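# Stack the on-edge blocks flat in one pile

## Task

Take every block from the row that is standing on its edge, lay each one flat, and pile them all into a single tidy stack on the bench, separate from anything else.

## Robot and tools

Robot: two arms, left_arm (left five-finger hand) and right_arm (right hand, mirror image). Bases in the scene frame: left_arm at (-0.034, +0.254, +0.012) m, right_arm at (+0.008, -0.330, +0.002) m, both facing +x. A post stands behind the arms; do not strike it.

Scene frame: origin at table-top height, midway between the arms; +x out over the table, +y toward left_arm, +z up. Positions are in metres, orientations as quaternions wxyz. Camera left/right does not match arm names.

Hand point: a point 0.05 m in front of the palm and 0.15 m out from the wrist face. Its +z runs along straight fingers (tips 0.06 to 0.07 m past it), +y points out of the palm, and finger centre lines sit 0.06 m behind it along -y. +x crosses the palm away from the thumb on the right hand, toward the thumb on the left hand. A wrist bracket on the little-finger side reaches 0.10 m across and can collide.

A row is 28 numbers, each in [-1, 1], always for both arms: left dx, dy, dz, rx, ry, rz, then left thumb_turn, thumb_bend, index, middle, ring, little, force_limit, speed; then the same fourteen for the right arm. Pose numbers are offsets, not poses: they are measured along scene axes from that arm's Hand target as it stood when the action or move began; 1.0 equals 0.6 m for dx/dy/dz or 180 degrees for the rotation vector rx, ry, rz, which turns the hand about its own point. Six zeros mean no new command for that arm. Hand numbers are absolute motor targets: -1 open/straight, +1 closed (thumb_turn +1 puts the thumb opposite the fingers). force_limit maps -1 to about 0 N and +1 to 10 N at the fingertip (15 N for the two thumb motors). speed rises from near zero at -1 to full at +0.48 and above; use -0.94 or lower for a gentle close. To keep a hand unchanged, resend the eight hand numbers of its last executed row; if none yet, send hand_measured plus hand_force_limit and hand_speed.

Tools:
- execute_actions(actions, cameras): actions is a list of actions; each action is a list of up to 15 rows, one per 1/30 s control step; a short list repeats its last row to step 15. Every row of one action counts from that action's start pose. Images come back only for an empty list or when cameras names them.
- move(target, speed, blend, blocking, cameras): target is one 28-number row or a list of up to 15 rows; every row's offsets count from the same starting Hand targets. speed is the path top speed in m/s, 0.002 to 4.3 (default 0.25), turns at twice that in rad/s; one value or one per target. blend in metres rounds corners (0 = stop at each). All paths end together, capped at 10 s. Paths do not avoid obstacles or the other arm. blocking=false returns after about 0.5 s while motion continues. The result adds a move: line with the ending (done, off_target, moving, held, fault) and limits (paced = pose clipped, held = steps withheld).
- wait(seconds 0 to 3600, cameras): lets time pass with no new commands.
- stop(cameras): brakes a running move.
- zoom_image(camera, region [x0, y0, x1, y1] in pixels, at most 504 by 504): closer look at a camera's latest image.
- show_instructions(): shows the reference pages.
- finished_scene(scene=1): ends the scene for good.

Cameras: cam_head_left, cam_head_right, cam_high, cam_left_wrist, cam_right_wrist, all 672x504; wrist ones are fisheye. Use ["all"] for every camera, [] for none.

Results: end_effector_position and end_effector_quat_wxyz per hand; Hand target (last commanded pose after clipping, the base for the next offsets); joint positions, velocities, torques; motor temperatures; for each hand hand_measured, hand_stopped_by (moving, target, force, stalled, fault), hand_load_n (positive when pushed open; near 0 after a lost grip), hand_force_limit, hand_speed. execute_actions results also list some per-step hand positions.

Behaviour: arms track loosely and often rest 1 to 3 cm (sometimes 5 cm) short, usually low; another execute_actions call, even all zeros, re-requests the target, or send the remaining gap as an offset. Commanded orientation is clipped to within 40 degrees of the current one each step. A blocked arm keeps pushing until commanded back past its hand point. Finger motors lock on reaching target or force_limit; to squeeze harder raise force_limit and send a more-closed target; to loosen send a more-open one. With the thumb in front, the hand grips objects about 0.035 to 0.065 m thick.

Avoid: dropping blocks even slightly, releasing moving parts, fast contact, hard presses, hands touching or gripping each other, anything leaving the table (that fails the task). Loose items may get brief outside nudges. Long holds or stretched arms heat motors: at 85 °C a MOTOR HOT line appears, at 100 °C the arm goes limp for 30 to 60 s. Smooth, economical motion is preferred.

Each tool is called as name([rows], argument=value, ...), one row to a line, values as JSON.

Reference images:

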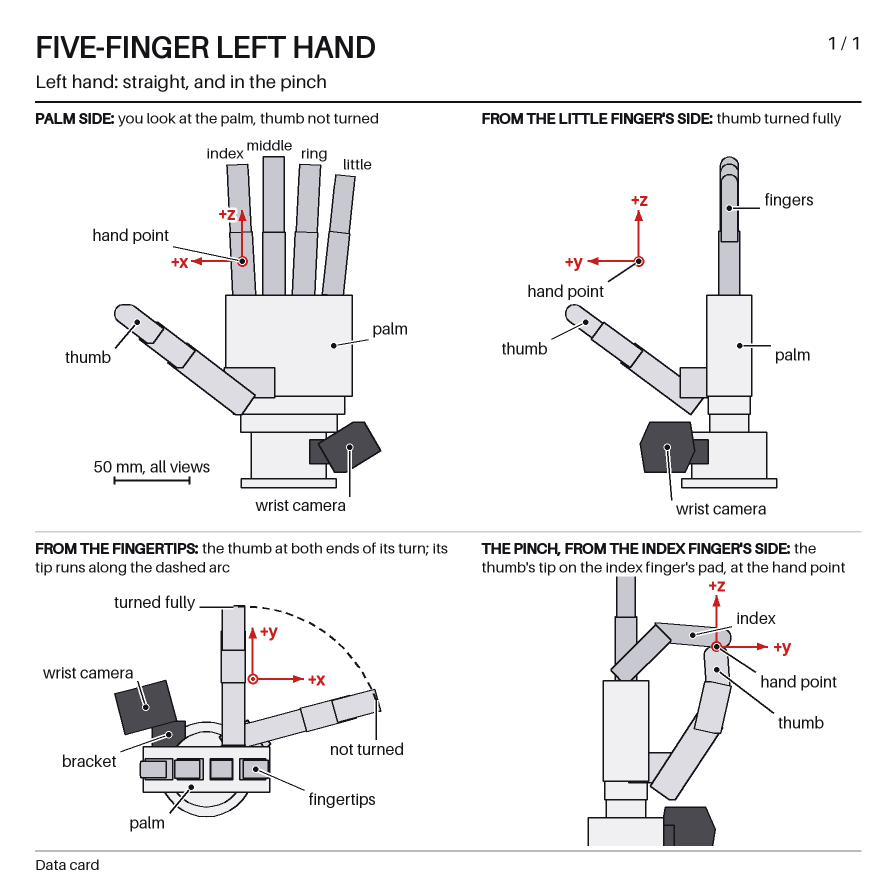

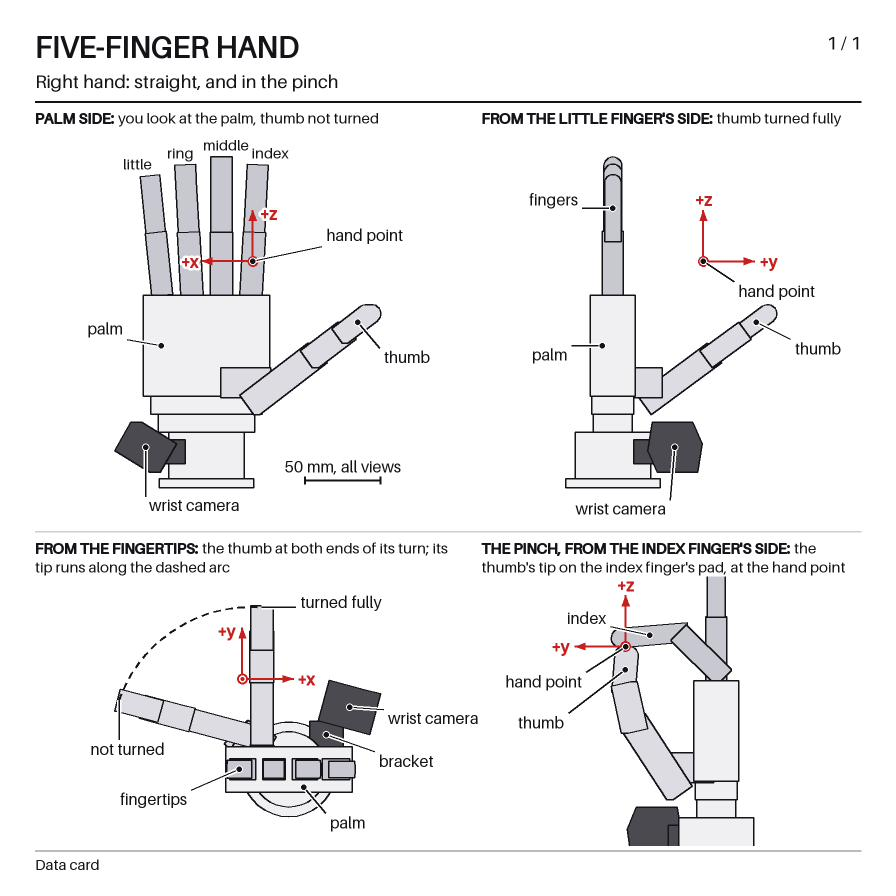

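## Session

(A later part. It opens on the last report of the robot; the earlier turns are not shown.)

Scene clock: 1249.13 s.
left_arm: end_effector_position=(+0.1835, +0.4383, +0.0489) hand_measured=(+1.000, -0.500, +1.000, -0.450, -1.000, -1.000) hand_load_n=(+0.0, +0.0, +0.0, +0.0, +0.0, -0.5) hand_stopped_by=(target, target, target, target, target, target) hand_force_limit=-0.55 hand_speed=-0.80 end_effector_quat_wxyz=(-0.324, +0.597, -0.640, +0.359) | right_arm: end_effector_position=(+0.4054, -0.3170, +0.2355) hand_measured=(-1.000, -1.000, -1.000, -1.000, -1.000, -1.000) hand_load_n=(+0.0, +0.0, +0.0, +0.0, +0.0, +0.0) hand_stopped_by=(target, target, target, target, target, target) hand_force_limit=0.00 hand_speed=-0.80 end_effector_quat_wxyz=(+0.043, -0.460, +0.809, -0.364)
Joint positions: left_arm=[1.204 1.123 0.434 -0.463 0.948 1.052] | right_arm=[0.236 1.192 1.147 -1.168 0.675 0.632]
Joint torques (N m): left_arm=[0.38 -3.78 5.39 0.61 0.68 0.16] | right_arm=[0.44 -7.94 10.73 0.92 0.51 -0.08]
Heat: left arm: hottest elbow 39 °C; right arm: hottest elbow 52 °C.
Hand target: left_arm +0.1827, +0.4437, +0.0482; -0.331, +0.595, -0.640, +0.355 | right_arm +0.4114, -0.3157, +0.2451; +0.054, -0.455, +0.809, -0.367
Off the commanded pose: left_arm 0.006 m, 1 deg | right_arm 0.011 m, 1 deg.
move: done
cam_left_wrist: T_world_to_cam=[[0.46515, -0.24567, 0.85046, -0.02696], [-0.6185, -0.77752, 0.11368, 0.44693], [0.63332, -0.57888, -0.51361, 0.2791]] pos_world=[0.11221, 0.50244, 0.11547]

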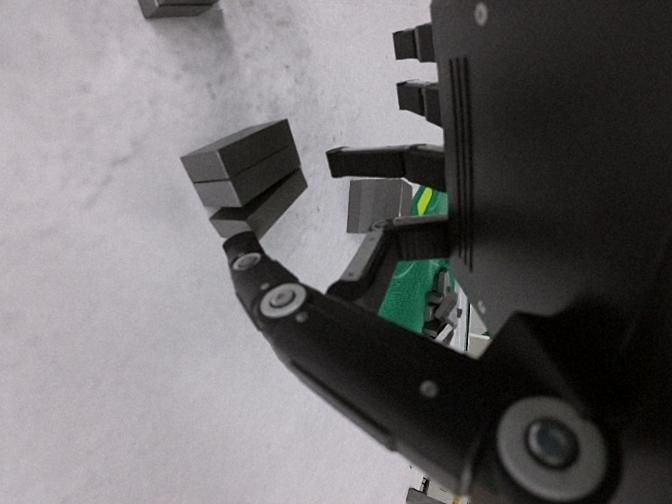

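move([
  [-0.006,0.001,-0.003, 0,0,0, 1,-0.5,1,-0.45,-1,-1,-0.55,-0.8, 0,0,0,0,0,0, -1,-1,-1,-1,-1,-1,0,-0.8],
  [-0.004,0.001,-0.0215, 0,0,0, 1,-0.5,1,-0.45,-1,-1,-0.55,-0.8, 0,0,0,0,0,0, -1,-1,-1,-1,-1,-1,0,-0.8],
], speed=[0.05,0.04], cameras=["cam_left_wrist"])

zoom_image(camera="cam_left_wrist", region=[80, 120, 350, 320])

Scene clock: 1251.63 s.
left_arm: end_effector_position=(+0.1807, +0.4403, +0.0362) hand_measured=(+1.000, -0.500, +1.000, -0.450, -1.000, -1.000) hand_load_n=(+0.0, +0.0, +0.0, +0.0, +0.0, +0.0) hand_stopped_by=(target, target, target, target, target, target) hand_force_limit=-0.55 hand_speed=-0.80 end_effector_quat_wxyz=(-0.326, +0.597, -0.640, +0.358) | right_arm: end_effector_position=(+0.4054, -0.3170, +0.2355) hand_measured=(-1.000, -1.000, -1.000, -1.000, -1.000, -1.000) hand_load_n=(-0.5, +0.0, +0.0, +0.0, +0.0, +0.0) hand_stopped_by=(target, target, target, target, target, target) hand_force_limit=0.00 hand_speed=-0.80 end_effector_quat_wxyz=(+0.043, -0.460, +0.809, -0.364)
Joint positions: left_arm=[1.218 1.163 0.418 -0.419 0.954 1.073] | right_arm=[0.236 1.192 1.147 -1.168 0.675 0.632]
Joint torques (N m): left_arm=[0.09 -4.01 5.09 0.57 0.65 0.11] | right_arm=[0.44 -7.94 10.74 0.94 0.51 -0.08]
Heat: left arm: hottest elbow 39 °C; right arm: hottest elbow 52 °C.
Hand target: left_arm +0.1802, +0.4442, +0.0352; -0.331, +0.596, -0.640, +0.355 | right_arm +0.4114, -0.3157, +0.2451; +0.054, -0.455, +0.809, -0.367
Off the commanded pose: left_arm 0.004 m, 1 deg | right_arm 0.011 m, 1 deg.
move: done
cam_left_wrist: T_world_to_cam=[[0.46383, -0.24902, 0.8502, -0.01269], [-0.61824, -0.77836, 0.10931, 0.44859], [0.63454, -0.57633, -0.51498, 0.27423]] pos_world=[0.10921, 0.50404, 0.10298]

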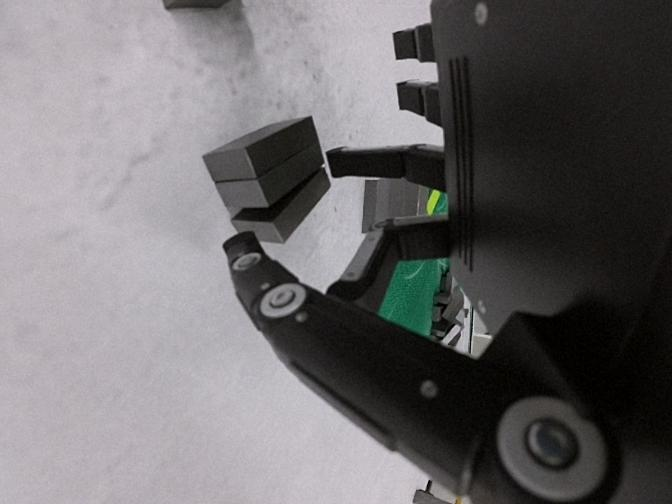

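Scaled by 1.867 from the camera's image (finer frame: 960x720).

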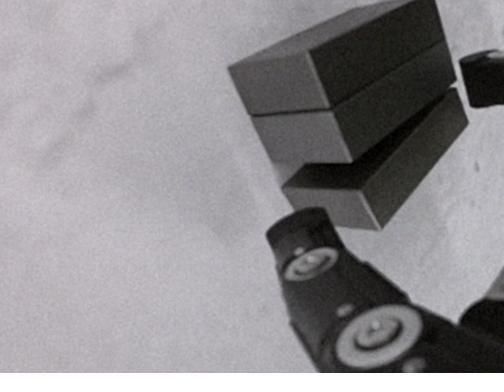

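move([
  [0.036,0.004,0.004, 0,0,0, 1,-0.5,1,-0.45,-1,-1,-0.55,-0.8, 0,0,0,0,0,0, -1,-1,-1,-1,-1,-1,0,-0.8],
], speed=[0.04], cameras=["cam_left_wrist"])

zoom_image(camera="cam_left_wrist", region=[80, 120, 350, 320])

Scene clock: 1254.27 s.
left_arm: end_effector_position=(+0.1964, +0.4445, +0.0365) hand_measured=(+1.000, -0.500, +1.000, -0.450, -1.000, -1.000) hand_load_n=(+0.0, +0.5, +0.0, +0.0, +0.0, +0.0) hand_stopped_by=(target, target, target, target, target, target) hand_force_limit=-0.55 hand_speed=-0.80 end_effector_quat_wxyz=(-0.330, +0.599, -0.638, +0.354) | right_arm: end_effector_position=(+0.4054, -0.3170, +0.2355) hand_measured=(-1.000, -1.000, -1.000, -1.000, -1.000, -1.000) hand_load_n=(+0.0, +0.0, +0.0, -0.5, +0.0, +0.0) hand_stopped_by=(target, target, target, target, target, target) hand_force_limit=0.00 hand_speed=-0.80 end_effector_quat_wxyz=(+0.043, -0.460, +0.809, -0.364)
Joint positions: left_arm=[1.164 1.175 0.418 -0.321 0.923 0.974] | right_arm=[0.236 1.192 1.147 -1.168 0.675 0.632]
Joint torques (N m): left_arm=[-1.61 -3.96 5.76 0.73 0.48 -0.07] | right_arm=[0.44 -7.88 10.74 0.94 0.51 -0.08]
Heat: left arm: hottest elbow 39 °C; right arm: hottest elbow 52 °C.
Hand target: left_arm +0.2018, +0.4467, +0.0376; -0.331, +0.596, -0.640, +0.355 | right_arm +0.4114, -0.3157, +0.2451; +0.054, -0.455, +0.809, -0.367
Off the commanded pose: left_arm 0.006 m, 0 deg | right_arm 0.011 m, 1 deg.
move: done
cam_left_wrist: T_world_to_cam=[[0.46619, -0.24965, 0.84873, -0.01934], [-0.60918, -0.78627, 0.10333, 0.46355], [0.64153, -0.5652, -0.51864, 0.26064]] pos_world=[0.1242, 0.50696, 0.10369]

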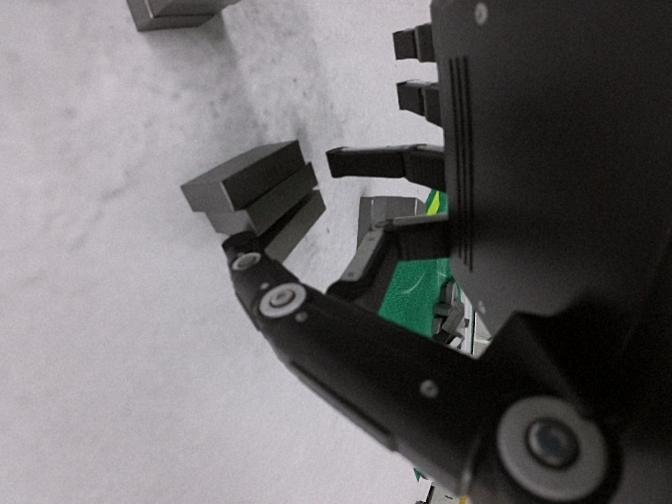

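Scaled by 1.867 from the camera's image (finer frame: 960x720).

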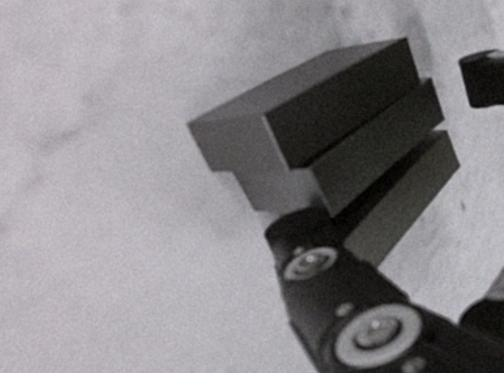

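move([
  [0.01,-0.02,0.002, 0,0,0, 1,-0.5,1,-0.45,-1,-1,-0.55,-0.8, 0,0,0,0,0,0, -1,-1,-1,-1,-1,-1,0,-0.8],
], speed=[0.04], cameras=["cam_left_wrist"])

zoom_image(camera="cam_left_wrist", region=[80, 120, 350, 320])

Scene clock: 1256.57 s.
left_arm: end_effector_position=(+0.2037, +0.4343, +0.0348) hand_measured=(+1.000, -0.500, +1.000, -0.450, -1.000, -1.000) hand_load_n=(+0.0, +0.5, +0.0, +0.0, +0.0, +0.0) hand_stopped_by=(target, target, target, target, target, target) hand_force_limit=-0.55 hand_speed=-0.80 end_effector_quat_wxyz=(-0.324, +0.602, -0.637, +0.357) | right_arm: end_effector_position=(+0.4054, -0.3170, +0.2355) hand_measured=(-1.000, -1.000, -1.000, -1.000, -1.000, -1.000) hand_load_n=(+0.0, +0.0, +0.0, +0.0, +0.0, +0.0) hand_stopped_by=(target, target, target, target, target, target) hand_force_limit=0.00 hand_speed=-0.80 end_effector_quat_wxyz=(+0.043, -0.460, +0.809, -0.364)
Joint positions: left_arm=[1.12 1.164 0.401 -0.282 0.903 0.914] | right_arm=[0.236 1.192 1.147 -1.168 0.675 0.632]
Joint torques (N m): left_arm=[-1.55 -5.66 5.09 0.76 0.42 -0.06] | right_arm=[0.44 -7.94 10.74 0.94 0.51 -0.08]
Heat: left arm: hottest elbow 38 °C; right arm: hottest elbow 52 °C.
Hand target: left_arm +0.2079, +0.4347, +0.0388; -0.331, +0.596, -0.640, +0.355 | right_arm +0.4114, -0.3157, +0.2451; +0.054, -0.455, +0.809, -0.367
Off the commanded pose: left_arm 0.006 m, 1 deg | right_arm 0.011 m, 1 deg.
move: done
cam_left_wrist: T_world_to_cam=[[0.47098, -0.23883, 0.8492, -0.02953], [-0.6098, -0.78375, 0.11778, 0.45864], [0.63743, -0.57332, -0.51477, 0.25351]] pos_world=[0.13199, 0.49775, 0.10156]

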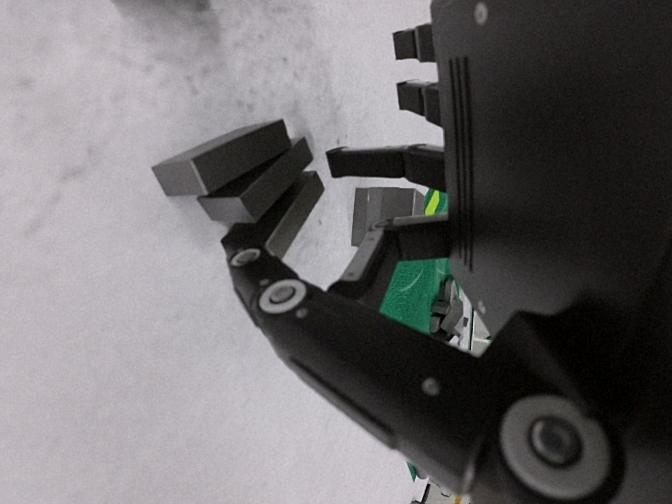

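Scaled by 1.867 from the camera's image (finer frame: 960x720).

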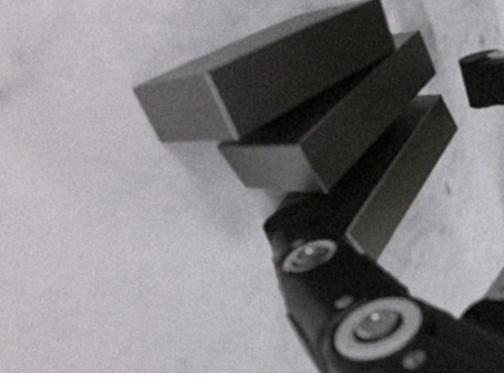

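move([
  [0.032,-0.003,0.004, 0,0,0, 1,-0.5,1,-0.45,-1,-1,-0.55,-0.8, 0,0,0,0,0,0, -1,-1,-1,-1,-1,-1,0,-0.8],
], speed=[0.04], cameras=["cam_left_wrist"])

zoom_image(camera="cam_left_wrist", region=[80, 120, 350, 320])

Scene clock: 1258.53 s.
left_arm: end_effector_position=(+0.2215, +0.4308, +0.0376) hand_measured=(+1.000, -0.500, +1.000, -0.450, -1.000, -1.000) hand_load_n=(+0.0, +0.5, +0.0, +0.0, +0.0, +0.0) hand_stopped_by=(target, target, target, target, target, target) hand_force_limit=-0.55 hand_speed=-0.80 end_effector_quat_wxyz=(-0.325, +0.601, -0.638, +0.355) | right_arm: end_effector_position=(+0.4054, -0.3170, +0.2355) hand_measured=(-1.000, -1.000, -1.000, -1.000, -1.000, -1.000) hand_load_n=(+0.0, +0.0, +0.0, +0.0, +0.0, +0.0) hand_stopped_by=(target, target, target, target, target, target) hand_force_limit=0.00 hand_speed=-0.80 end_effector_quat_wxyz=(+0.043, -0.460, +0.809, -0.364)
Joint positions: left_arm=[1.05 1.164 0.401 -0.207 0.864 0.822] | right_arm=[0.236 1.192 1.147 -1.168 0.675 0.632]
Joint torques (N m): left_arm=[-1.55 -4.78 5.65 0.9 0.37 -0.05] | right_arm=[0.44 -7.88 10.74 0.92 0.51 -0.08]
Heat: left arm: hottest elbow 38 °C; right arm: hottest elbow 52 °C.
Hand target: left_arm +0.2271, +0.4329, +0.0413; -0.331, +0.596, -0.640, +0.355 | right_arm +0.4114, -0.3157, +0.2451; +0.054, -0.455, +0.809, -0.367
Off the commanded pose: left_arm 0.007 m, 1 deg | right_arm 0.011 m, 1 deg.
move: done
cam_left_wrist: T_world_to_cam=[[0.47035, -0.24311, 0.84833, -0.03914], [-0.61031, -0.78396, 0.11371, 0.46684], [0.63741, -0.57123, -0.51711, 0.24086]] pos_world=[0.1498, 0.49405, 0.10467]

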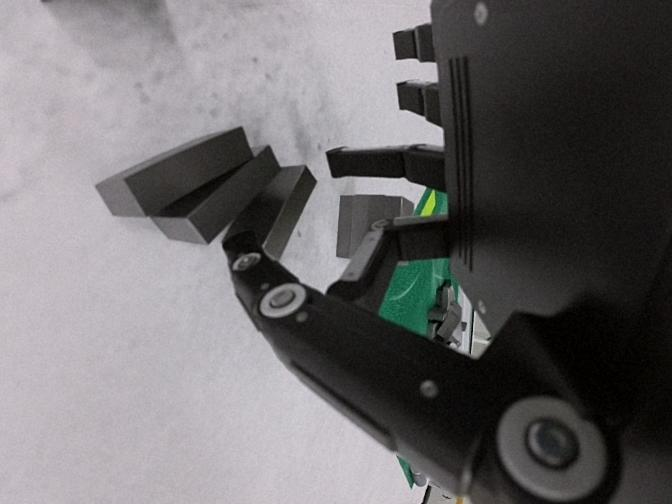

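Scaled by 1.867 from the camera's image (finer frame: 960x720).

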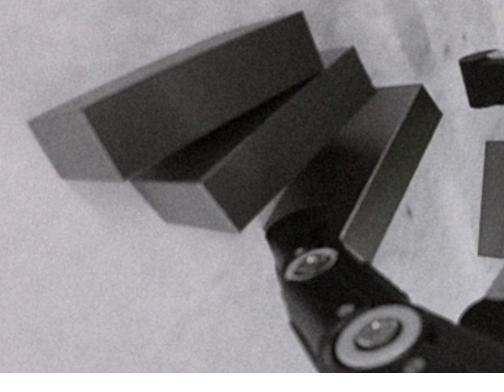

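move([
  [0.005,0.008,0.065, 0,0,0, 1,-0.5,1,-0.45,-1,-1,-0.55,-0.8, 0,0,0,0,0,0, -1,-1,-1,-1,-1,-1,0,-0.8],
  [0.0107,0.015,0.066, 0,0,0.15, 1,-0.5,1,-0.45,-1,-1,-0.55,-0.8, 0,0,0,0,0,0, -1,-1,-1,-1,-1,-1,0,-0.8],
  [-0.006,0.011,0.023, 0,0,0.15, 1,-0.5,1,-0.45,-1,-1,-0.55,-0.8, 0,0,0,0,0,0, -1,-1,-1,-1,-1,-1,0,-0.8],
], speed=[0.08,0.15,0.06], blend=[0.004,0,0], cameras=["cam_left_wrist"])

zoom_image(camera="cam_left_wrist", region=[80, 120, 350, 320])

Scene clock: 1267.87 s.
left_arm: end_effector_position=(+0.2236, +0.4335, +0.0538) hand_measured=(+1.000, -0.500, +1.000, -0.450, -1.000, -1.000) hand_load_n=(+0.0, +0.0, +0.0, +0.0, +0.0, +0.0) hand_stopped_by=(target, target, target, target, target, target) hand_force_limit=-0.55 hand_speed=-0.80 end_effector_quat_wxyz=(-0.397, +0.731, -0.485, +0.270) | right_arm: end_effector_position=(+0.4054, -0.3170, +0.2355) hand_measured=(-1.000, -1.000, -1.000, -1.000, -1.000, -1.000) hand_load_n=(+0.0, +0.0, +0.0, +0.0, +0.0, +0.0) hand_stopped_by=(target, target, target, target, target, target) hand_force_limit=0.00 hand_speed=-0.80 end_effector_quat_wxyz=(+0.043, -0.460, +0.809, -0.364)
Joint positions: left_arm=[0.912 0.883 0.252 -0.004 0.434 0.289] | right_arm=[0.236 1.192 1.147 -1.168 0.675 0.632]
Joint torques (N m): left_arm=[0.44 -1.49 6.2 1.43 0.25 0.14] | right_arm=[0.44 -7.88 10.74 0.94 0.51 -0.08]
Heat: left arm: hottest elbow 38 °C; right arm: hottest elbow 52 °C.
Hand target: left_arm +0.2235, +0.4396, +0.0552; -0.405, +0.728, -0.483, +0.268 | right_arm +0.4114, -0.3157, +0.2451; +0.054, -0.455, +0.809, -0.367
Off the commanded pose: left_arm 0.006 m, 1 deg | right_arm 0.011 m, 1 deg.
move: done
cam_left_wrist: T_world_to_cam=[[0.53249, -0.01022, 0.84638, -0.16786], [-0.19848, -0.97356, 0.11311, 0.45845], [0.82284, -0.22821, -0.52043, 0.05948]] pos_world=[0.13143, 0.45819, 0.12117]

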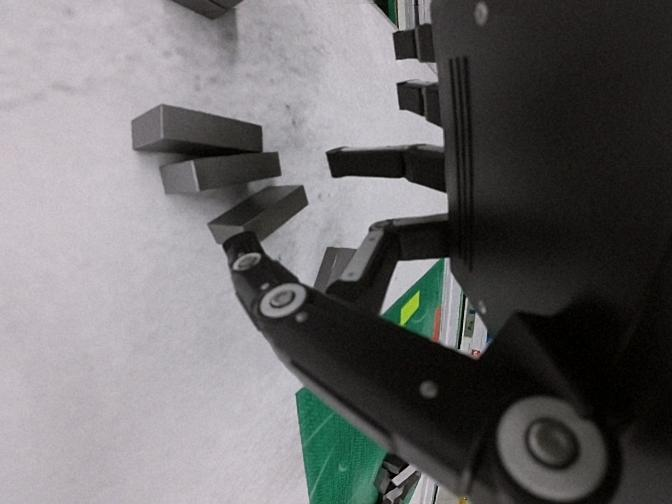

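Scaled by 1.867 from the camera's image (finer frame: 960x720).

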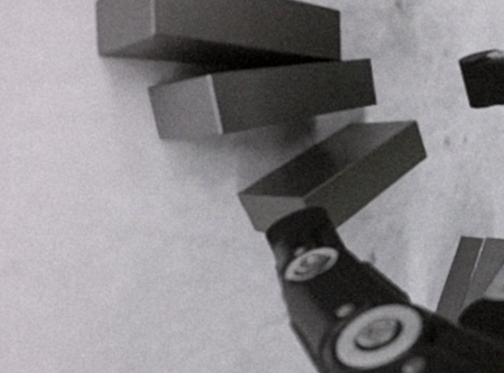

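move([
  [-0.001,0.0035,-0.02, 0,0,0, 1,-0.56,1,-0.45,-1,-1,-0.55,-0.8, 0,0,0,0,0,0, -1,-1,-1,-1,-1,-1,0,-0.8],
  [-0.001,0.0035,-0.038, 0,0,0, 1,-0.56,1,-0.45,-1,-1,-0.55,-0.8, 0,0,0,0,0,0, -1,-1,-1,-1,-1,-1,0,-0.8],
], speed=[0.05,0.05], cameras=["cam_left_wrist"])

zoom_image(camera="cam_left_wrist", region=[180, 120, 430, 320])

Scene clock: 1271.40 s.
left_arm: end_effector_position=(+0.2233, +0.4358, +0.0310) hand_measured=(+1.000, -0.560, +1.000, -0.450, -1.000, -1.000) hand_load_n=(+0.0, +0.0, +0.0, +0.0, +0.0, +0.0) hand_stopped_by=(target, target, target, target, target, target) hand_force_limit=-0.55 hand_speed=-0.80 end_effector_quat_wxyz=(-0.397, +0.731, -0.485, +0.271) | right_arm: end_effector_position=(+0.4054, -0.3170, +0.2355) hand_measured=(-1.000, -1.000, -1.000, -1.000, -1.000, -1.000) hand_load_n=(+0.0, +0.0, +0.0, -0.5, +0.0, +0.0) hand_stopped_by=(target, target, target, target, target, target) hand_force_limit=0.00 hand_speed=-0.80 end_effector_quat_wxyz=(+0.043, -0.460, +0.809, -0.364)
Joint positions: left_arm=[0.921 0.987 0.218 0.131 0.441 0.293] | right_arm=[0.236 1.192 1.147 -1.168 0.675 0.632]
Joint torques (N m): left_arm=[0.5 -2.14 5.59 1.44 0.25 0.15] | right_arm=[0.44 -7.88 10.73 0.94 0.51 -0.08]
Heat: left arm: hottest elbow 38 °C; right arm: hottest elbow 52 °C.
Hand target: left_arm +0.2229, +0.4416, +0.0323; -0.405, +0.728, -0.483, +0.268 | right_arm +0.4114, -0.3157, +0.2451; +0.054, -0.455, +0.809, -0.367
Off the commanded pose: left_arm 0.006 m, 1 deg | right_arm 0.011 m, 1 deg.
move: done
cam_left_wrist: T_world_to_cam=[[0.53255, -0.00889, 0.84635, -0.14905], [-0.1981, -0.97348, 0.11442, 0.46311], [0.82289, -0.22859, -0.52019, 0.04847]] pos_world=[0.13123, 0.46059, 0.09837]

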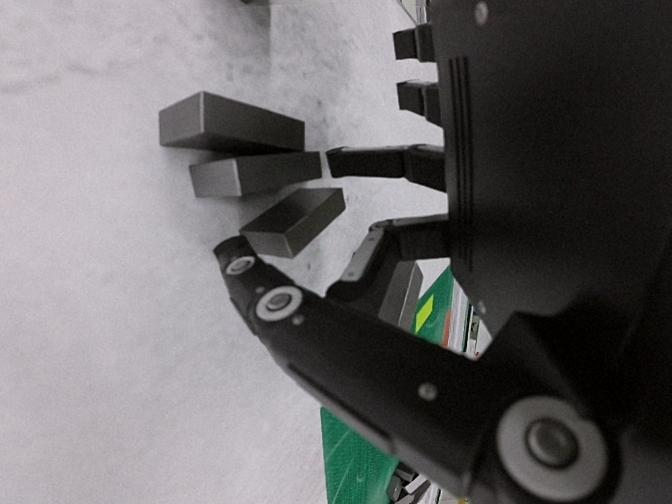

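Scaled by 2.016 from the camera's image (finer frame: 960x720).

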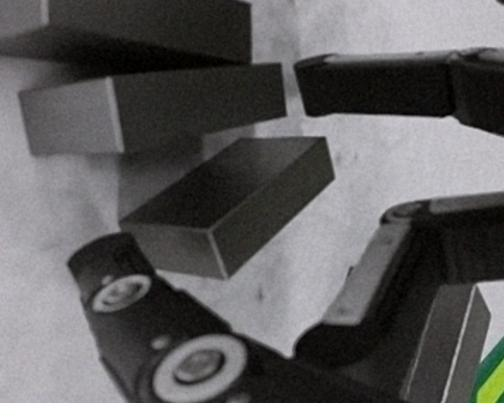

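move([
  [0,0,0, 0,0,0, 1,-0.5,1,-0.45,-1,-1,-0.7,-0.9, 0,0,0,0,0,0, -1,-1,-1,-1,-1,-1,0,-0.8],
  [0,0,0, 0,0,0, 1,-0.5,1,0.15,-1,-1,-0.55,-0.93, 0,0,0,0,0,0, -1,-1,-1,-1,-1,-1,0,-0.8],
], speed=[0.05,0.05], cameras=["cam_left_wrist"])

zoom_image(camera="cam_left_wrist", region=[180, 120, 430, 320])

Scene clock: 1276.03 s.
left_arm: end_effector_position=(+0.2233, +0.4359, +0.0311) hand_measured=(+1.000, -0.500, +1.000, -0.136, -1.000, -1.000) hand_load_n=(+0.5, +1.5, +0.0, +2.5, +0.0, +0.0) hand_stopped_by=(target, target, target, force, target, target) hand_force_limit=-0.55 hand_speed=-0.93 end_effector_quat_wxyz=(-0.397, +0.731, -0.485, +0.271) | right_arm: end_effector_position=(+0.4054, -0.3170, +0.2355) hand_measured=(-1.000, -1.000, -1.000, -1.000, -1.000, -1.000) hand_load_n=(+0.0, +0.0, +0.0, +0.0, +0.0, +0.0) hand_stopped_by=(target, target, target, target, target, target) hand_force_limit=0.00 hand_speed=-0.80 end_effector_quat_wxyz=(+0.043, -0.460, +0.809, -0.364)
Joint positions: left_arm=[0.921 0.987 0.218 0.132 0.441 0.293] | right_arm=[0.236 1.192 1.147 -1.168 0.675 0.632]
Joint torques (N m): left_arm=[0.44 -2.2 5.59 1.42 0.24 0.15] | right_arm=[0.44 -7.88 10.74 0.94 0.51 -0.08]
Heat: left arm: hottest elbow 38 °C; right arm: hottest elbow 52 °C.
Hand target: left_arm +0.2228, +0.4416, +0.0323; -0.405, +0.729, -0.483, +0.268 | right_arm +0.4114, -0.3157, +0.2451; +0.054, -0.455, +0.809, -0.367
Off the commanded pose: left_arm 0.006 m, 1 deg | right_arm 0.011 m, 1 deg.
move: done
cam_left_wrist: T_world_to_cam=[[0.53239, -0.00911, 0.84645, -0.14894], [-0.19806, -0.97352, 0.1141, 0.46316], [0.823, -0.2284, -0.5201, 0.04836]] pos_world=[0.13123, 0.46059, 0.09837]

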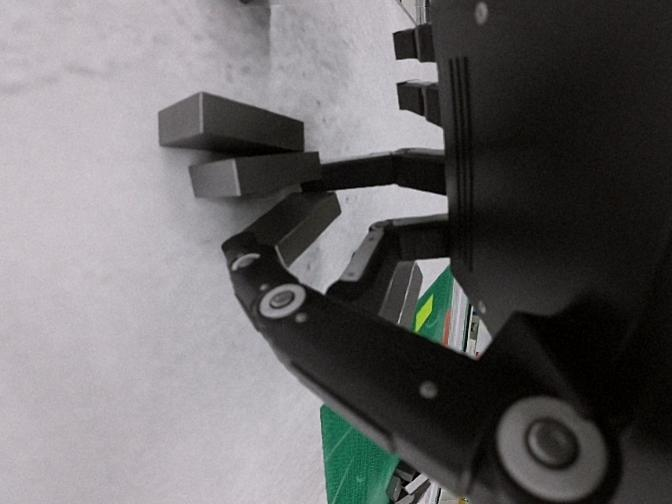

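Scaled by 2.016 from the camera's image (finer frame: 960x720).

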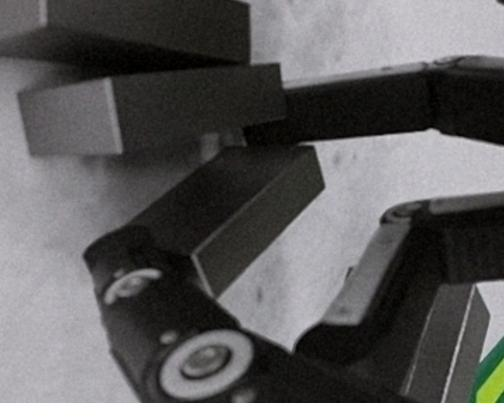

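move([
  [0,0,0, 0,0,0, 1,-0.5,1,0.3,-1,-1,-0.2,-0.93, 0,0,0,0,0,0, -1,-1,-1,-1,-1,-1,0,-0.8],
  [0.019,0.002,0.0325, 0,0,0, 1,-0.5,1,0.3,-1,-1,-0.2,-0.93, 0,0,0,0,0,0, -1,-1,-1,-1,-1,-1,0,-0.8],
  [0.019,0.002,0.16, 0,0,0, 1,-0.5,1,0.3,-1,-1,-0.2,-0.93, 0,0,0,0,0,0, -1,-1,-1,-1,-1,-1,0,-0.8],
  [0.2787,-0.1285,0.15, 0.2004,0.1538,0.1527, 1,-0.5,1,0.3,-1,-1,-0.2,-0.93, 0,0,0,0,0,0, -1,-1,-1,-1,-1,-1,0,-0.8],
], speed=[0.1,0.15,0.12,0.2], blend=[0,0.004,0.01,0], cameras=["cam_left_wrist"])

zoom_image(camera="cam_left_wrist", region=[180, 120, 430, 320])

Scene clock: 1282.33 s.
left_arm: end_effector_position=(+0.3717, +0.3690, +0.1063) hand_measured=(+1.000, -0.500, +1.000, -0.126, -1.000, -1.000) hand_load_n=(+1.0, +3.0, +0.0, +4.5, +0.0, +0.0) hand_stopped_by=(target, target, target, force, target, target) hand_force_limit=-0.20 hand_speed=-0.93 end_effector_quat_wxyz=(-0.522, +0.700, -0.450, -0.186) | right_arm: end_effector_position=(+0.4054, -0.3170, +0.2355) hand_measured=(-1.000, -1.000, -1.000, -1.000, -1.000, -1.000) hand_load_n=(+0.0, +0.0, +0.0, +0.0, +0.0, -0.5) hand_stopped_by=(target, target, target, target, target, target) hand_force_limit=0.00 hand_speed=-0.80 end_effector_quat_wxyz=(+0.043, -0.460, +0.809, -0.364)
Joint positions: left_arm=[-0.104 1.507 0.906 -0.686 -1.157 -0.349] | right_arm=[0.236 1.192 1.147 -1.168 0.675 0.632]
Joint torques (N m): left_arm=[-1.26 -10.46 8.61 -0.42 -1.24 0.05] | right_arm=[0.38 -7.88 10.74 0.92 0.51 -0.08]
Heat: left arm: hottest elbow 39 °C; right arm: hottest elbow 52 °C.
Hand target: left_arm +0.3901, +0.3645, +0.1223; -0.533, +0.703, -0.439, -0.170 | right_arm +0.4114, -0.3157, +0.2451; +0.054, -0.455, +0.809, -0.367
Off the commanded pose: left_arm 0.025 m, 3 deg | right_arm 0.011 m, 1 deg.
move: off_target (left_arm)
cam_left_wrist: T_world_to_cam=[[0.91066, -0.08657, 0.40398, -0.35722], [0.14964, -0.8423, -0.51782, 0.30841], [0.3851, 0.53201, -0.7541, -0.14277]] pos_world=[0.33414, 0.30481, 0.19634]

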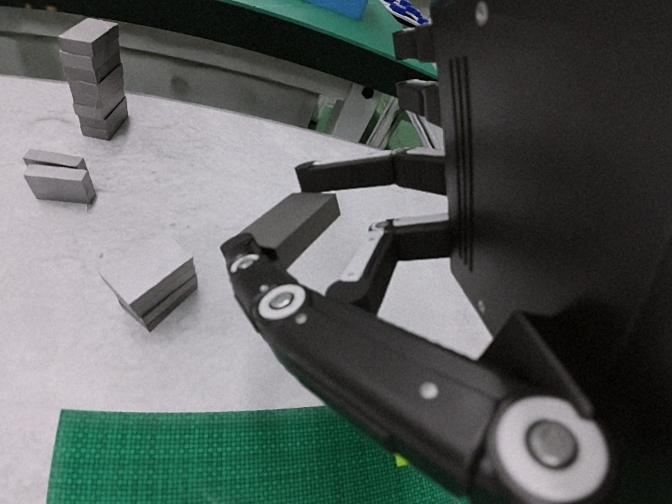

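Scaled by 2.016 from the camera's image (finer frame: 960x720).

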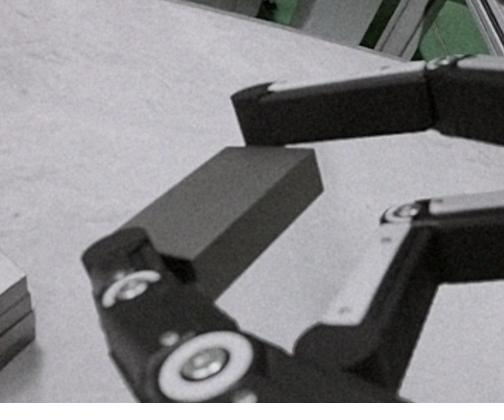

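move([
  [-0.0227,0.0,-0.15, 0,0,0, 1,-0.5,1,0.3,-1,-1,-0.2,-0.93, 0,0,0,0,0,0, -1,-1,-1,-1,-1,-1,0,-0.8],
  [-0.0227,0.0,-0.170, 0,0,0, 1,-0.5,1,0.3,-1,-1,-0.2,-0.93, 0,0,0,0,0,0, -1,-1,-1,-1,-1,-1,0,-0.8],
], speed=[0.15,0.05], blend=[0.004,0], cameras=["cam_left_wrist"])

zoom_image(camera="cam_left_wrist", region=[180, 120, 430, 320])

Scene clock: 1284.53 s.
left_arm: end_effector_position=(+0.3729, +0.3689, +0.0208) hand_measured=(+1.000, -0.500, +1.000, -0.126, -1.000, -1.000) hand_load_n=(+1.0, +3.5, +0.0, +4.5, +0.0, +0.0) hand_stopped_by=(target, target, target, force, target, target) hand_force_limit=-0.20 hand_speed=-0.93 end_effector_quat_wxyz=(-0.528, +0.705, -0.440, -0.176) | right_arm: end_effector_position=(+0.4054, -0.3170, +0.2355) hand_measured=(-1.000, -1.000, -1.000, -1.000, -1.000, -1.000) hand_load_n=(+0.0, +0.0, +0.0, +0.0, +0.0, +0.0) hand_stopped_by=(target, target, target, target, target, target) hand_force_limit=0.00 hand_speed=-0.80 end_effector_quat_wxyz=(+0.043, -0.460, +0.809, -0.364)
Joint positions: left_arm=[-0.104 1.672 0.812 -0.407 -1.16 -0.362] | right_arm=[0.236 1.192 1.147 -1.168 0.675 0.632]
Joint torques (N m): left_arm=[-1.49 -10.81 4.42 0.29 -1.21 0.06] | right_arm=[0.44 -7.94 10.74 0.92 0.51 -0.08]
Heat: left arm: hottest elbow 39 °C; right arm: hottest elbow 52 °C.
Hand target: left_arm +0.3763, +0.3645, +0.0203; -0.533, +0.703, -0.439, -0.170 | right_arm +0.4114, -0.3157, +0.2451; +0.054, -0.455, +0.809, -0.367
Off the commanded pose: left_arm 0.006 m, 1 deg | right_arm 0.011 m, 1 deg.
move: done
cam_left_wrist: T_world_to_cam=[[0.89763, -0.08006, 0.43341, -0.32199], [0.17119, -0.84283, -0.51023, 0.2558], [0.40614, 0.53219, -0.74284, -0.21587]] pos_world=[0.33291, 0.3047, 0.10971]

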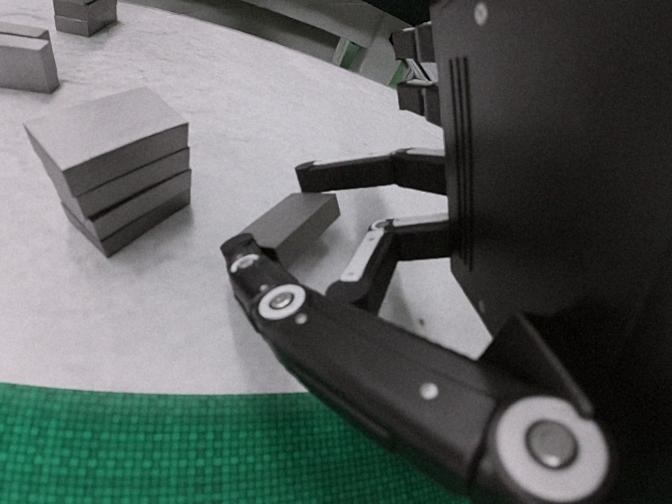

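Scaled by 2.016 from the camera's image (finer frame: 960x720).

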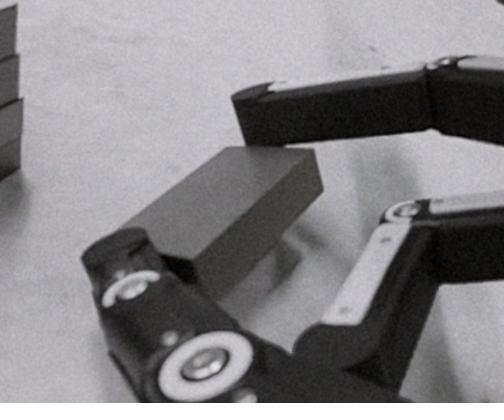

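move([
  [0.003,-0.003,-0.014, 0,0,0, 1,-0.5,1,0.3,-1,-1,-0.2,-0.93, 0,0,0,0,0,0, -1,-1,-1,-1,-1,-1,0,-0.8],
], speed=[0.04], cameras=["cam_left_wrist"])

zoom_image(camera="cam_left_wrist", region=[180, 120, 430, 320])

Scene clock: 1285.87 s.
left_arm: end_effector_position=(+0.3742, +0.3682, +0.0161) hand_measured=(+1.000, -0.500, +1.000, -0.126, -1.000, -1.000) hand_load_n=(+0.5, +2.5, +0.0, +4.5, +0.0, +0.0) hand_stopped_by=(target, target, target, force, target, target) hand_force_limit=-0.20 hand_speed=-0.93 end_effector_quat_wxyz=(-0.531, +0.703, -0.439, -0.177) | right_arm: end_effector_position=(+0.4054, -0.3170, +0.2355) hand_measured=(-1.000, -1.000, -1.000, -1.000, -1.000, -1.000) hand_load_n=(+0.0, +0.0, +0.0, +0.0, +0.0, +0.0) hand_stopped_by=(target, target, target, target, target, target) hand_force_limit=0.00 hand_speed=-0.80 end_effector_quat_wxyz=(+0.043, -0.460, +0.809, -0.364)
Joint positions: left_arm=[-0.107 1.688 0.812 -0.392 -1.168 -0.365] | right_arm=[0.236 1.192 1.147 -1.168 0.675 0.632]
Joint torques (N m): left_arm=[-1.55 -10.34 4.51 0.27 -0.93 -0.01] | right_arm=[0.44 -7.94 10.74 0.92 0.51 -0.08]
Heat: left arm: hottest elbow 39 °C; right arm: hottest elbow 52 °C.
Hand target: left_arm +0.3781, +0.3626, +0.0119; -0.533, +0.703, -0.439, -0.170 | right_arm +0.4114, -0.3157, +0.2451; +0.054, -0.455, +0.809, -0.367
Off the commanded pose: left_arm 0.008 m, 1 deg | right_arm 0.011 m, 1 deg.
move: done
cam_left_wrist: T_world_to_cam=[[0.89699, -0.08366, 0.43407, -0.31959], [0.17146, -0.83921, -0.51606, 0.25129], [0.40745, 0.53733, -0.73842, -0.22193]] pos_world=[0.33401, 0.3034, 0.10453]

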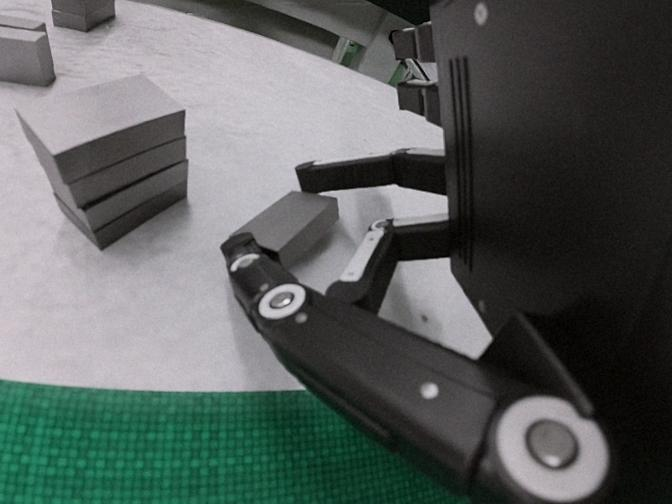

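Scaled by 2.016 from the camera's image (finer frame: 960x720).

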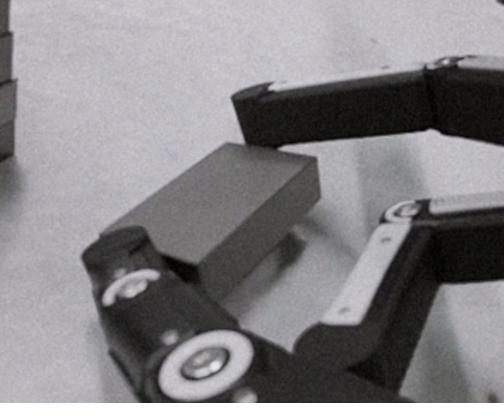

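Rotating. Continue pressing.

move([
  [0.003,-0.003,-0.010, 0,0,0, 1,-0.5,1,0.3,-1,-1,-0.2,-0.93, 0,0,0,0,0,0, -1,-1,-1,-1,-1,-1,0,-0.8],
], speed=[0.04], cameras=["cam_left_wrist"])

zoom_image(camera="cam_left_wrist", region=[180, 120, 430, 320])

Scene clock: 1287.03 s.
left_arm: end_effector_position=(+0.3747, +0.3663, +0.0107) hand_measured=(+1.000, -0.500, +1.000, -0.126, -1.000, -1.000) hand_load_n=(+1.0, +3.0, +0.5, +3.5, +0.0, +0.0) hand_stopped_by=(target, target, target, force, target, target) hand_force_limit=-0.20 hand_speed=-0.93 end_effector_quat_wxyz=(-0.532, +0.702, -0.439, -0.177) | right_arm: end_effector_position=(+0.4054, -0.3170, +0.2355) hand_measured=(-1.000, -1.000, -1.000, -1.000, -1.000, -1.000) hand_load_n=(+0.0, +0.0, +0.0, +0.0, +0.0, +0.0) hand_stopped_by=(target, target, target, target, target, target) hand_force_limit=0.00 hand_speed=-0.80 end_effector_quat_wxyz=(+0.043, -0.460, +0.809, -0.364)
Joint positions: left_arm=[-0.113 1.705 0.812 -0.384 -1.173 -0.372] | right_arm=[0.236 1.192 1.147 -1.168 0.675 0.632]
Joint torques (N m): left_arm=[-1.32 -10.23 4.71 0.18 -0.78 -0.03] | right_arm=[0.44 -7.88 10.73 0.94 0.51 -0.08]
Heat: left arm: hottest elbow 38 °C; right arm: hottest elbow 52 °C.
Hand target: left_arm +0.3800, +0.3608, +0.0059; -0.533, +0.703, -0.439, -0.170 | right_arm +0.4114, -0.3157, +0.2451; +0.054, -0.455, +0.809, -0.367
Off the commanded pose: left_arm 0.009 m, 1 deg | right_arm 0.011 m, 1 deg.
move: done
cam_left_wrist: T_world_to_cam=[[0.89724, -0.08684, 0.43292, -0.31667], [0.1697, -0.83734, -0.51967, 0.2469], [0.40764, 0.53973, -0.73656, -0.22614]] pos_world=[0.33441, 0.3013, 0.09884]

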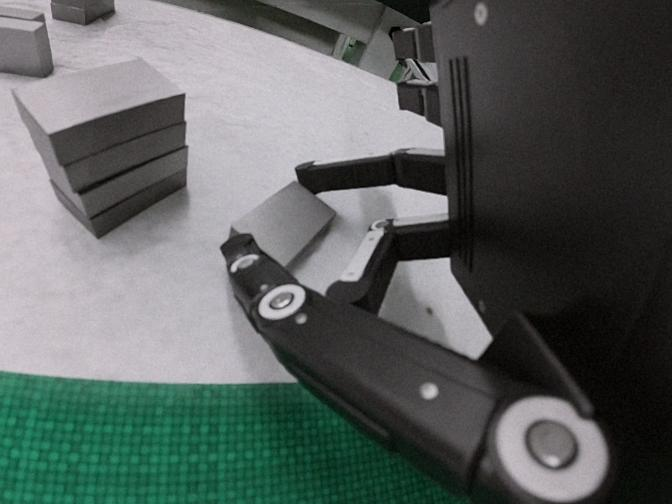

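Scaled by 2.016 from the camera's image (finer frame: 960x720).

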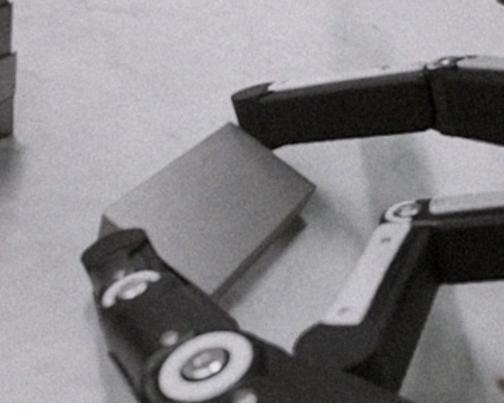

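move([
  [0.001,-0.001,-0.005, 0,0,0, 1,-0.5,1,-0.145,-1,-1,-0.5,-0.93, 0,0,0,0,0,0, -1,-1,-1,-1,-1,-1,0,-0.8],
  [0.001,-0.001,-0.007, 0,0,0, 1,-0.5,1,-0.15,-1,-1,-0.5,-0.93, 0,0,0,0,0,0, -1,-1,-1,-1,-1,-1,0,-0.8],
], speed=[0.04,0.04], cameras=["cam_left_wrist"])

zoom_image(camera="cam_left_wrist", region=[180, 120, 430, 320])

Scene clock: 1289.27 s.
left_arm: end_effector_position=(+0.3752, +0.3653, +0.0078) hand_measured=(+1.000, -0.500, +1.000, -0.150, -1.000, -1.000) hand_load_n=(-0.5, +0.5, +0.0, +0.5, +0.0, +0.0) hand_stopped_by=(target, target, target, target, target, target) hand_force_limit=-0.50 hand_speed=-0.93 end_effector_quat_wxyz=(-0.532, +0.702, -0.439, -0.177) | right_arm: end_effector_position=(+0.4054, -0.3170, +0.2355) hand_measured=(-1.000, -1.000, -1.000, -1.000, -1.000, -1.000) hand_load_n=(+0.0, +0.0, +0.0, +0.0, +0.0, +0.0) hand_stopped_by=(target, target, target, target, target, target) hand_force_limit=0.00 hand_speed=-0.80 end_effector_quat_wxyz=(+0.043, -0.460, +0.809, -0.364)
Joint positions: left_arm=[-0.115 1.712 0.812 -0.379 -1.173 -0.375] | right_arm=[0.236 1.192 1.147 -1.168 0.675 0.632]
Joint torques (N m): left_arm=[-1.32 -9.99 4.71 0.27 -0.79 -0.04] | right_arm=[0.44 -7.88 10.73 0.92 0.5 -0.08]
Heat: left arm: hottest elbow 38 °C; right arm: hottest elbow 52 °C.
Hand target: left_arm +0.3805, +0.3603, +0.0016; -0.533, +0.703, -0.439, -0.170 | right_arm +0.4114, -0.3157, +0.2451; +0.054, -0.455, +0.809, -0.367
Off the commanded pose: left_arm 0.010 m, 1 deg | right_arm 0.011 m, 1 deg.
move: done
cam_left_wrist: T_world_to_cam=[[0.89681, -0.08753, 0.43367, -0.31562], [0.16927, -0.83777, -0.51913, 0.24476], [0.40876, 0.53897, -0.7365, -0.22798]] pos_world=[0.33481, 0.3003, 0.09603]

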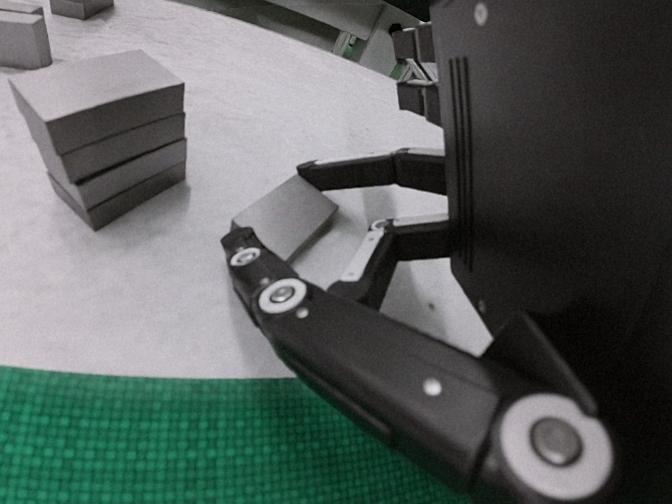

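Scaled by 2.016 from the camera's image (finer frame: 960x720).

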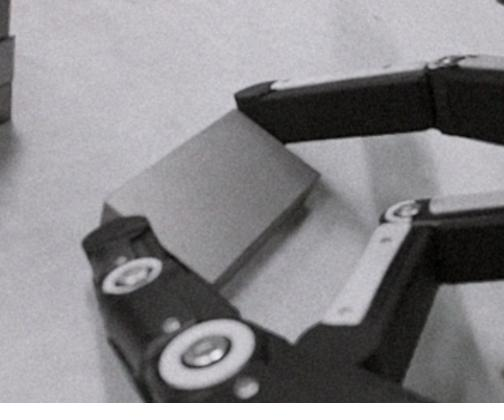

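move([
  [0,0,0.003, 0,0,0, 1,-0.5,1,0.3,-1,-1,-0.2,-0.93, 0,0,0,0,0,0, -1,-1,-1,-1,-1,-1,0,-0.8],
  [0.0167,0.010,0.034, 0,0,0, 1,-0.5,1,0.3,-1,-1,-0.2,-0.93, 0,0,0,0,0,0, -1,-1,-1,-1,-1,-1,0,-0.8],
  [0.0167,0.010,0.09, 0,0,0, 1,-0.5,1,0.3,-1,-1,-0.2,-0.93, 0,0,0,0,0,0, -1,-1,-1,-1,-1,-1,0,-0.8],
], speed=[0.04,0.08,0.06], blend=[0,0.002,0], cameras=["cam_left_wrist"])

zoom_image(camera="cam_left_wrist", region=[180, 120, 430, 320])

Scene clock: 1292.13 s.
left_arm: end_effector_position=(+0.3749, +0.3645, +0.0377) hand_measured=(+1.000, -0.500, +1.000, -0.132, -1.000, -1.000) hand_load_n=(+1.0, +2.5, +0.0, +3.0, +0.0, +0.0) hand_stopped_by=(target, target, target, force, target, target) hand_force_limit=-0.20 hand_speed=-0.93 end_effector_quat_wxyz=(-0.526, +0.698, -0.450, -0.182) | right_arm: end_effector_position=(+0.4054, -0.3170, +0.2355) hand_measured=(-1.000, -1.000, -1.000, -1.000, -1.000, -1.000) hand_load_n=(+0.0, +0.0, +0.0, +0.0, +0.0, +0.0) hand_stopped_by=(target, target, target, target, target, target) hand_force_limit=0.00 hand_speed=-0.80 end_effector_quat_wxyz=(+0.043, -0.460, +0.809, -0.364)
Joint positions: left_arm=[-0.115 1.645 0.839 -0.481 -1.163 -0.356] | right_arm=[0.236 1.192 1.147 -1.168 0.675 0.632]
Joint torques (N m): left_arm=[0.09 -12.63 7.1 -0.43 -0.99 0.22] | right_arm=[0.44 -7.88 10.74 0.94 0.51 -0.08]
Heat: left arm: hottest elbow 38 °C; right arm: hottest elbow 52 °C.
Hand target: left_arm +0.3907, +0.3663, +0.0557; -0.533, +0.703, -0.439, -0.170 | right_arm +0.4114, -0.3157, +0.2451; +0.054, -0.455, +0.809, -0.367
Off the commanded pose: left_arm 0.024 m, 2 deg | right_arm 0.011 m, 1 deg.
move: off_target (left_arm)
cam_left_wrist: T_world_to_cam=[[0.90697, -0.09474, 0.41041, -0.3287], [0.14724, -0.84159, -0.51966, 0.26922], [0.39463, 0.53175, -0.74934, -0.19705]] pos_world=[0.33625, 0.30021, 0.12714]

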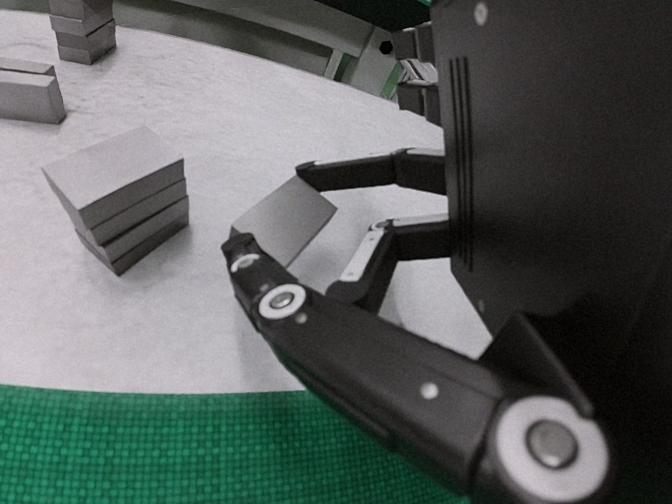

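Scaled by 2.016 from the camera's image (finer frame: 960x720).

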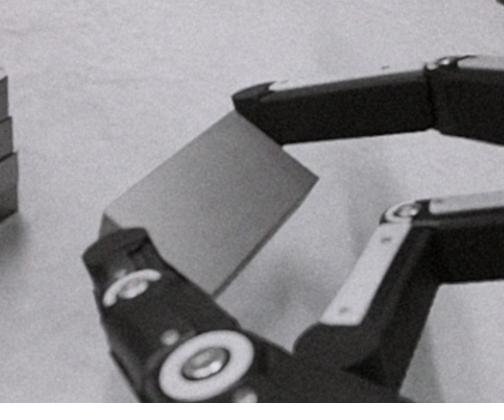

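move([
  [0,0,0.075, 0,0,0, 1,-0.5,1,0.3,-1,-1,-0.2,-0.93, 0,0,0,0,0,0, -1,-1,-1,-1,-1,-1,0,-0.8],
  [-0.121,0.013,0.075, 0,0,0, 1,-0.5,1,0.3,-1,-1,-0.2,-0.93, 0,0,0,0,0,0, -1,-1,-1,-1,-1,-1,0,-0.8],
  [-0.143,0.012,0.03, 0,0,0, 1,-0.5,1,0.3,-1,-1,-0.2,-0.93, 0,0,0,0,0,0, -1,-1,-1,-1,-1,-1,0,-0.8],
], speed=[0.1,0.15,0.07], blend=[0.01,0,0], cameras=["cam_left_wrist"])

zoom_image(camera="cam_left_wrist", region=[180, 160, 360, 340])

Scene clock: 1298.87 s.
left_arm: end_effector_position=(+0.3015, +0.3731, +0.0742) hand_measured=(+1.000, -0.500, +1.000, -0.132, -1.000, -1.000) hand_load_n=(+1.0, +2.5, +0.0, +3.0, +0.0, +0.0) hand_stopped_by=(target, target, target, force, target, target) hand_force_limit=-0.20 hand_speed=-0.93 end_effector_quat_wxyz=(-0.530, +0.701, -0.445, -0.174) | right_arm: end_effector_position=(+0.4054, -0.3170, +0.2355) hand_measured=(-1.000, -1.000, -1.000, -1.000, -1.000, -1.000) hand_load_n=(+0.0, -0.5, +0.0, +0.0, +0.0, +0.0) hand_stopped_by=(target, target, target, target, target, target) hand_force_limit=0.00 hand_speed=-0.80 end_effector_quat_wxyz=(+0.043, -0.460, +0.809, -0.364)
Joint positions: left_arm=[-0.115 1.378 0.66 -0.546 -1.162 -0.356] | right_arm=[0.236 1.192 1.147 -1.168 0.675 0.632]
Joint torques (N m): left_arm=[-0.5 -7.18 5.24 0.32 -1.09 0.03] | right_arm=[0.44 -7.94 10.74 0.92 0.51 -0.08]
Heat: left arm: hottest elbow 38 °C; right arm: hottest elbow 52 °C.
Hand target: left_arm +0.3048, +0.3735, +0.0738; -0.533, +0.703, -0.439, -0.170 | right_arm +0.4114, -0.3157, +0.2451; +0.054, -0.455, +0.809, -0.367
Off the commanded pose: left_arm 0.003 m, 1 deg | right_arm 0.011 m, 1 deg.
move: done
cam_left_wrist: T_world_to_cam=[[0.89756, -0.09364, 0.43084, -0.2754], [0.15845, -0.84339, -0.51341, 0.30315], [0.41145, 0.52908, -0.74215, -0.14993]] pos_world=[0.26083, 0.30921, 0.16302]

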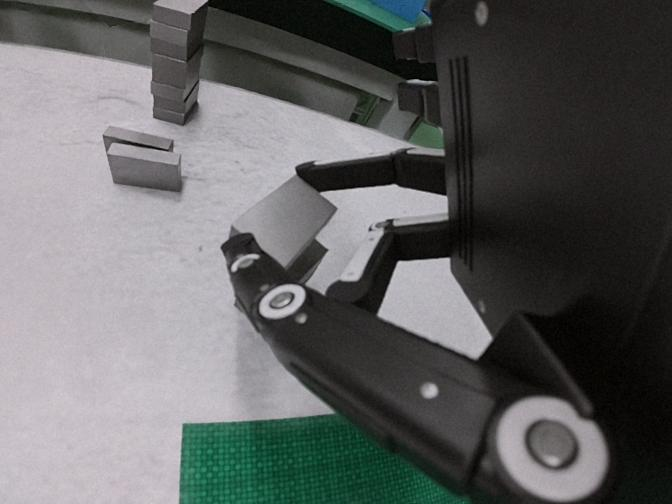

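Scaled by 2.800 from the camera's image (finer frame: 960x720).

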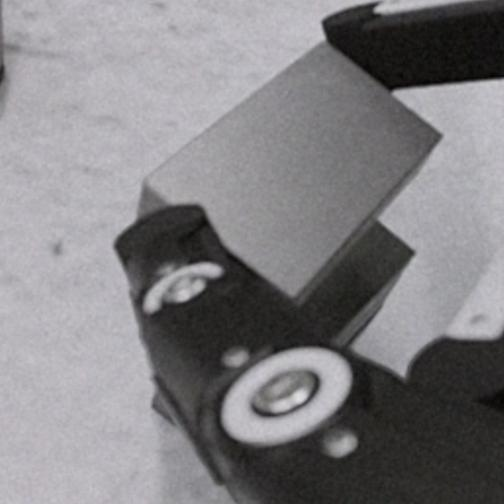

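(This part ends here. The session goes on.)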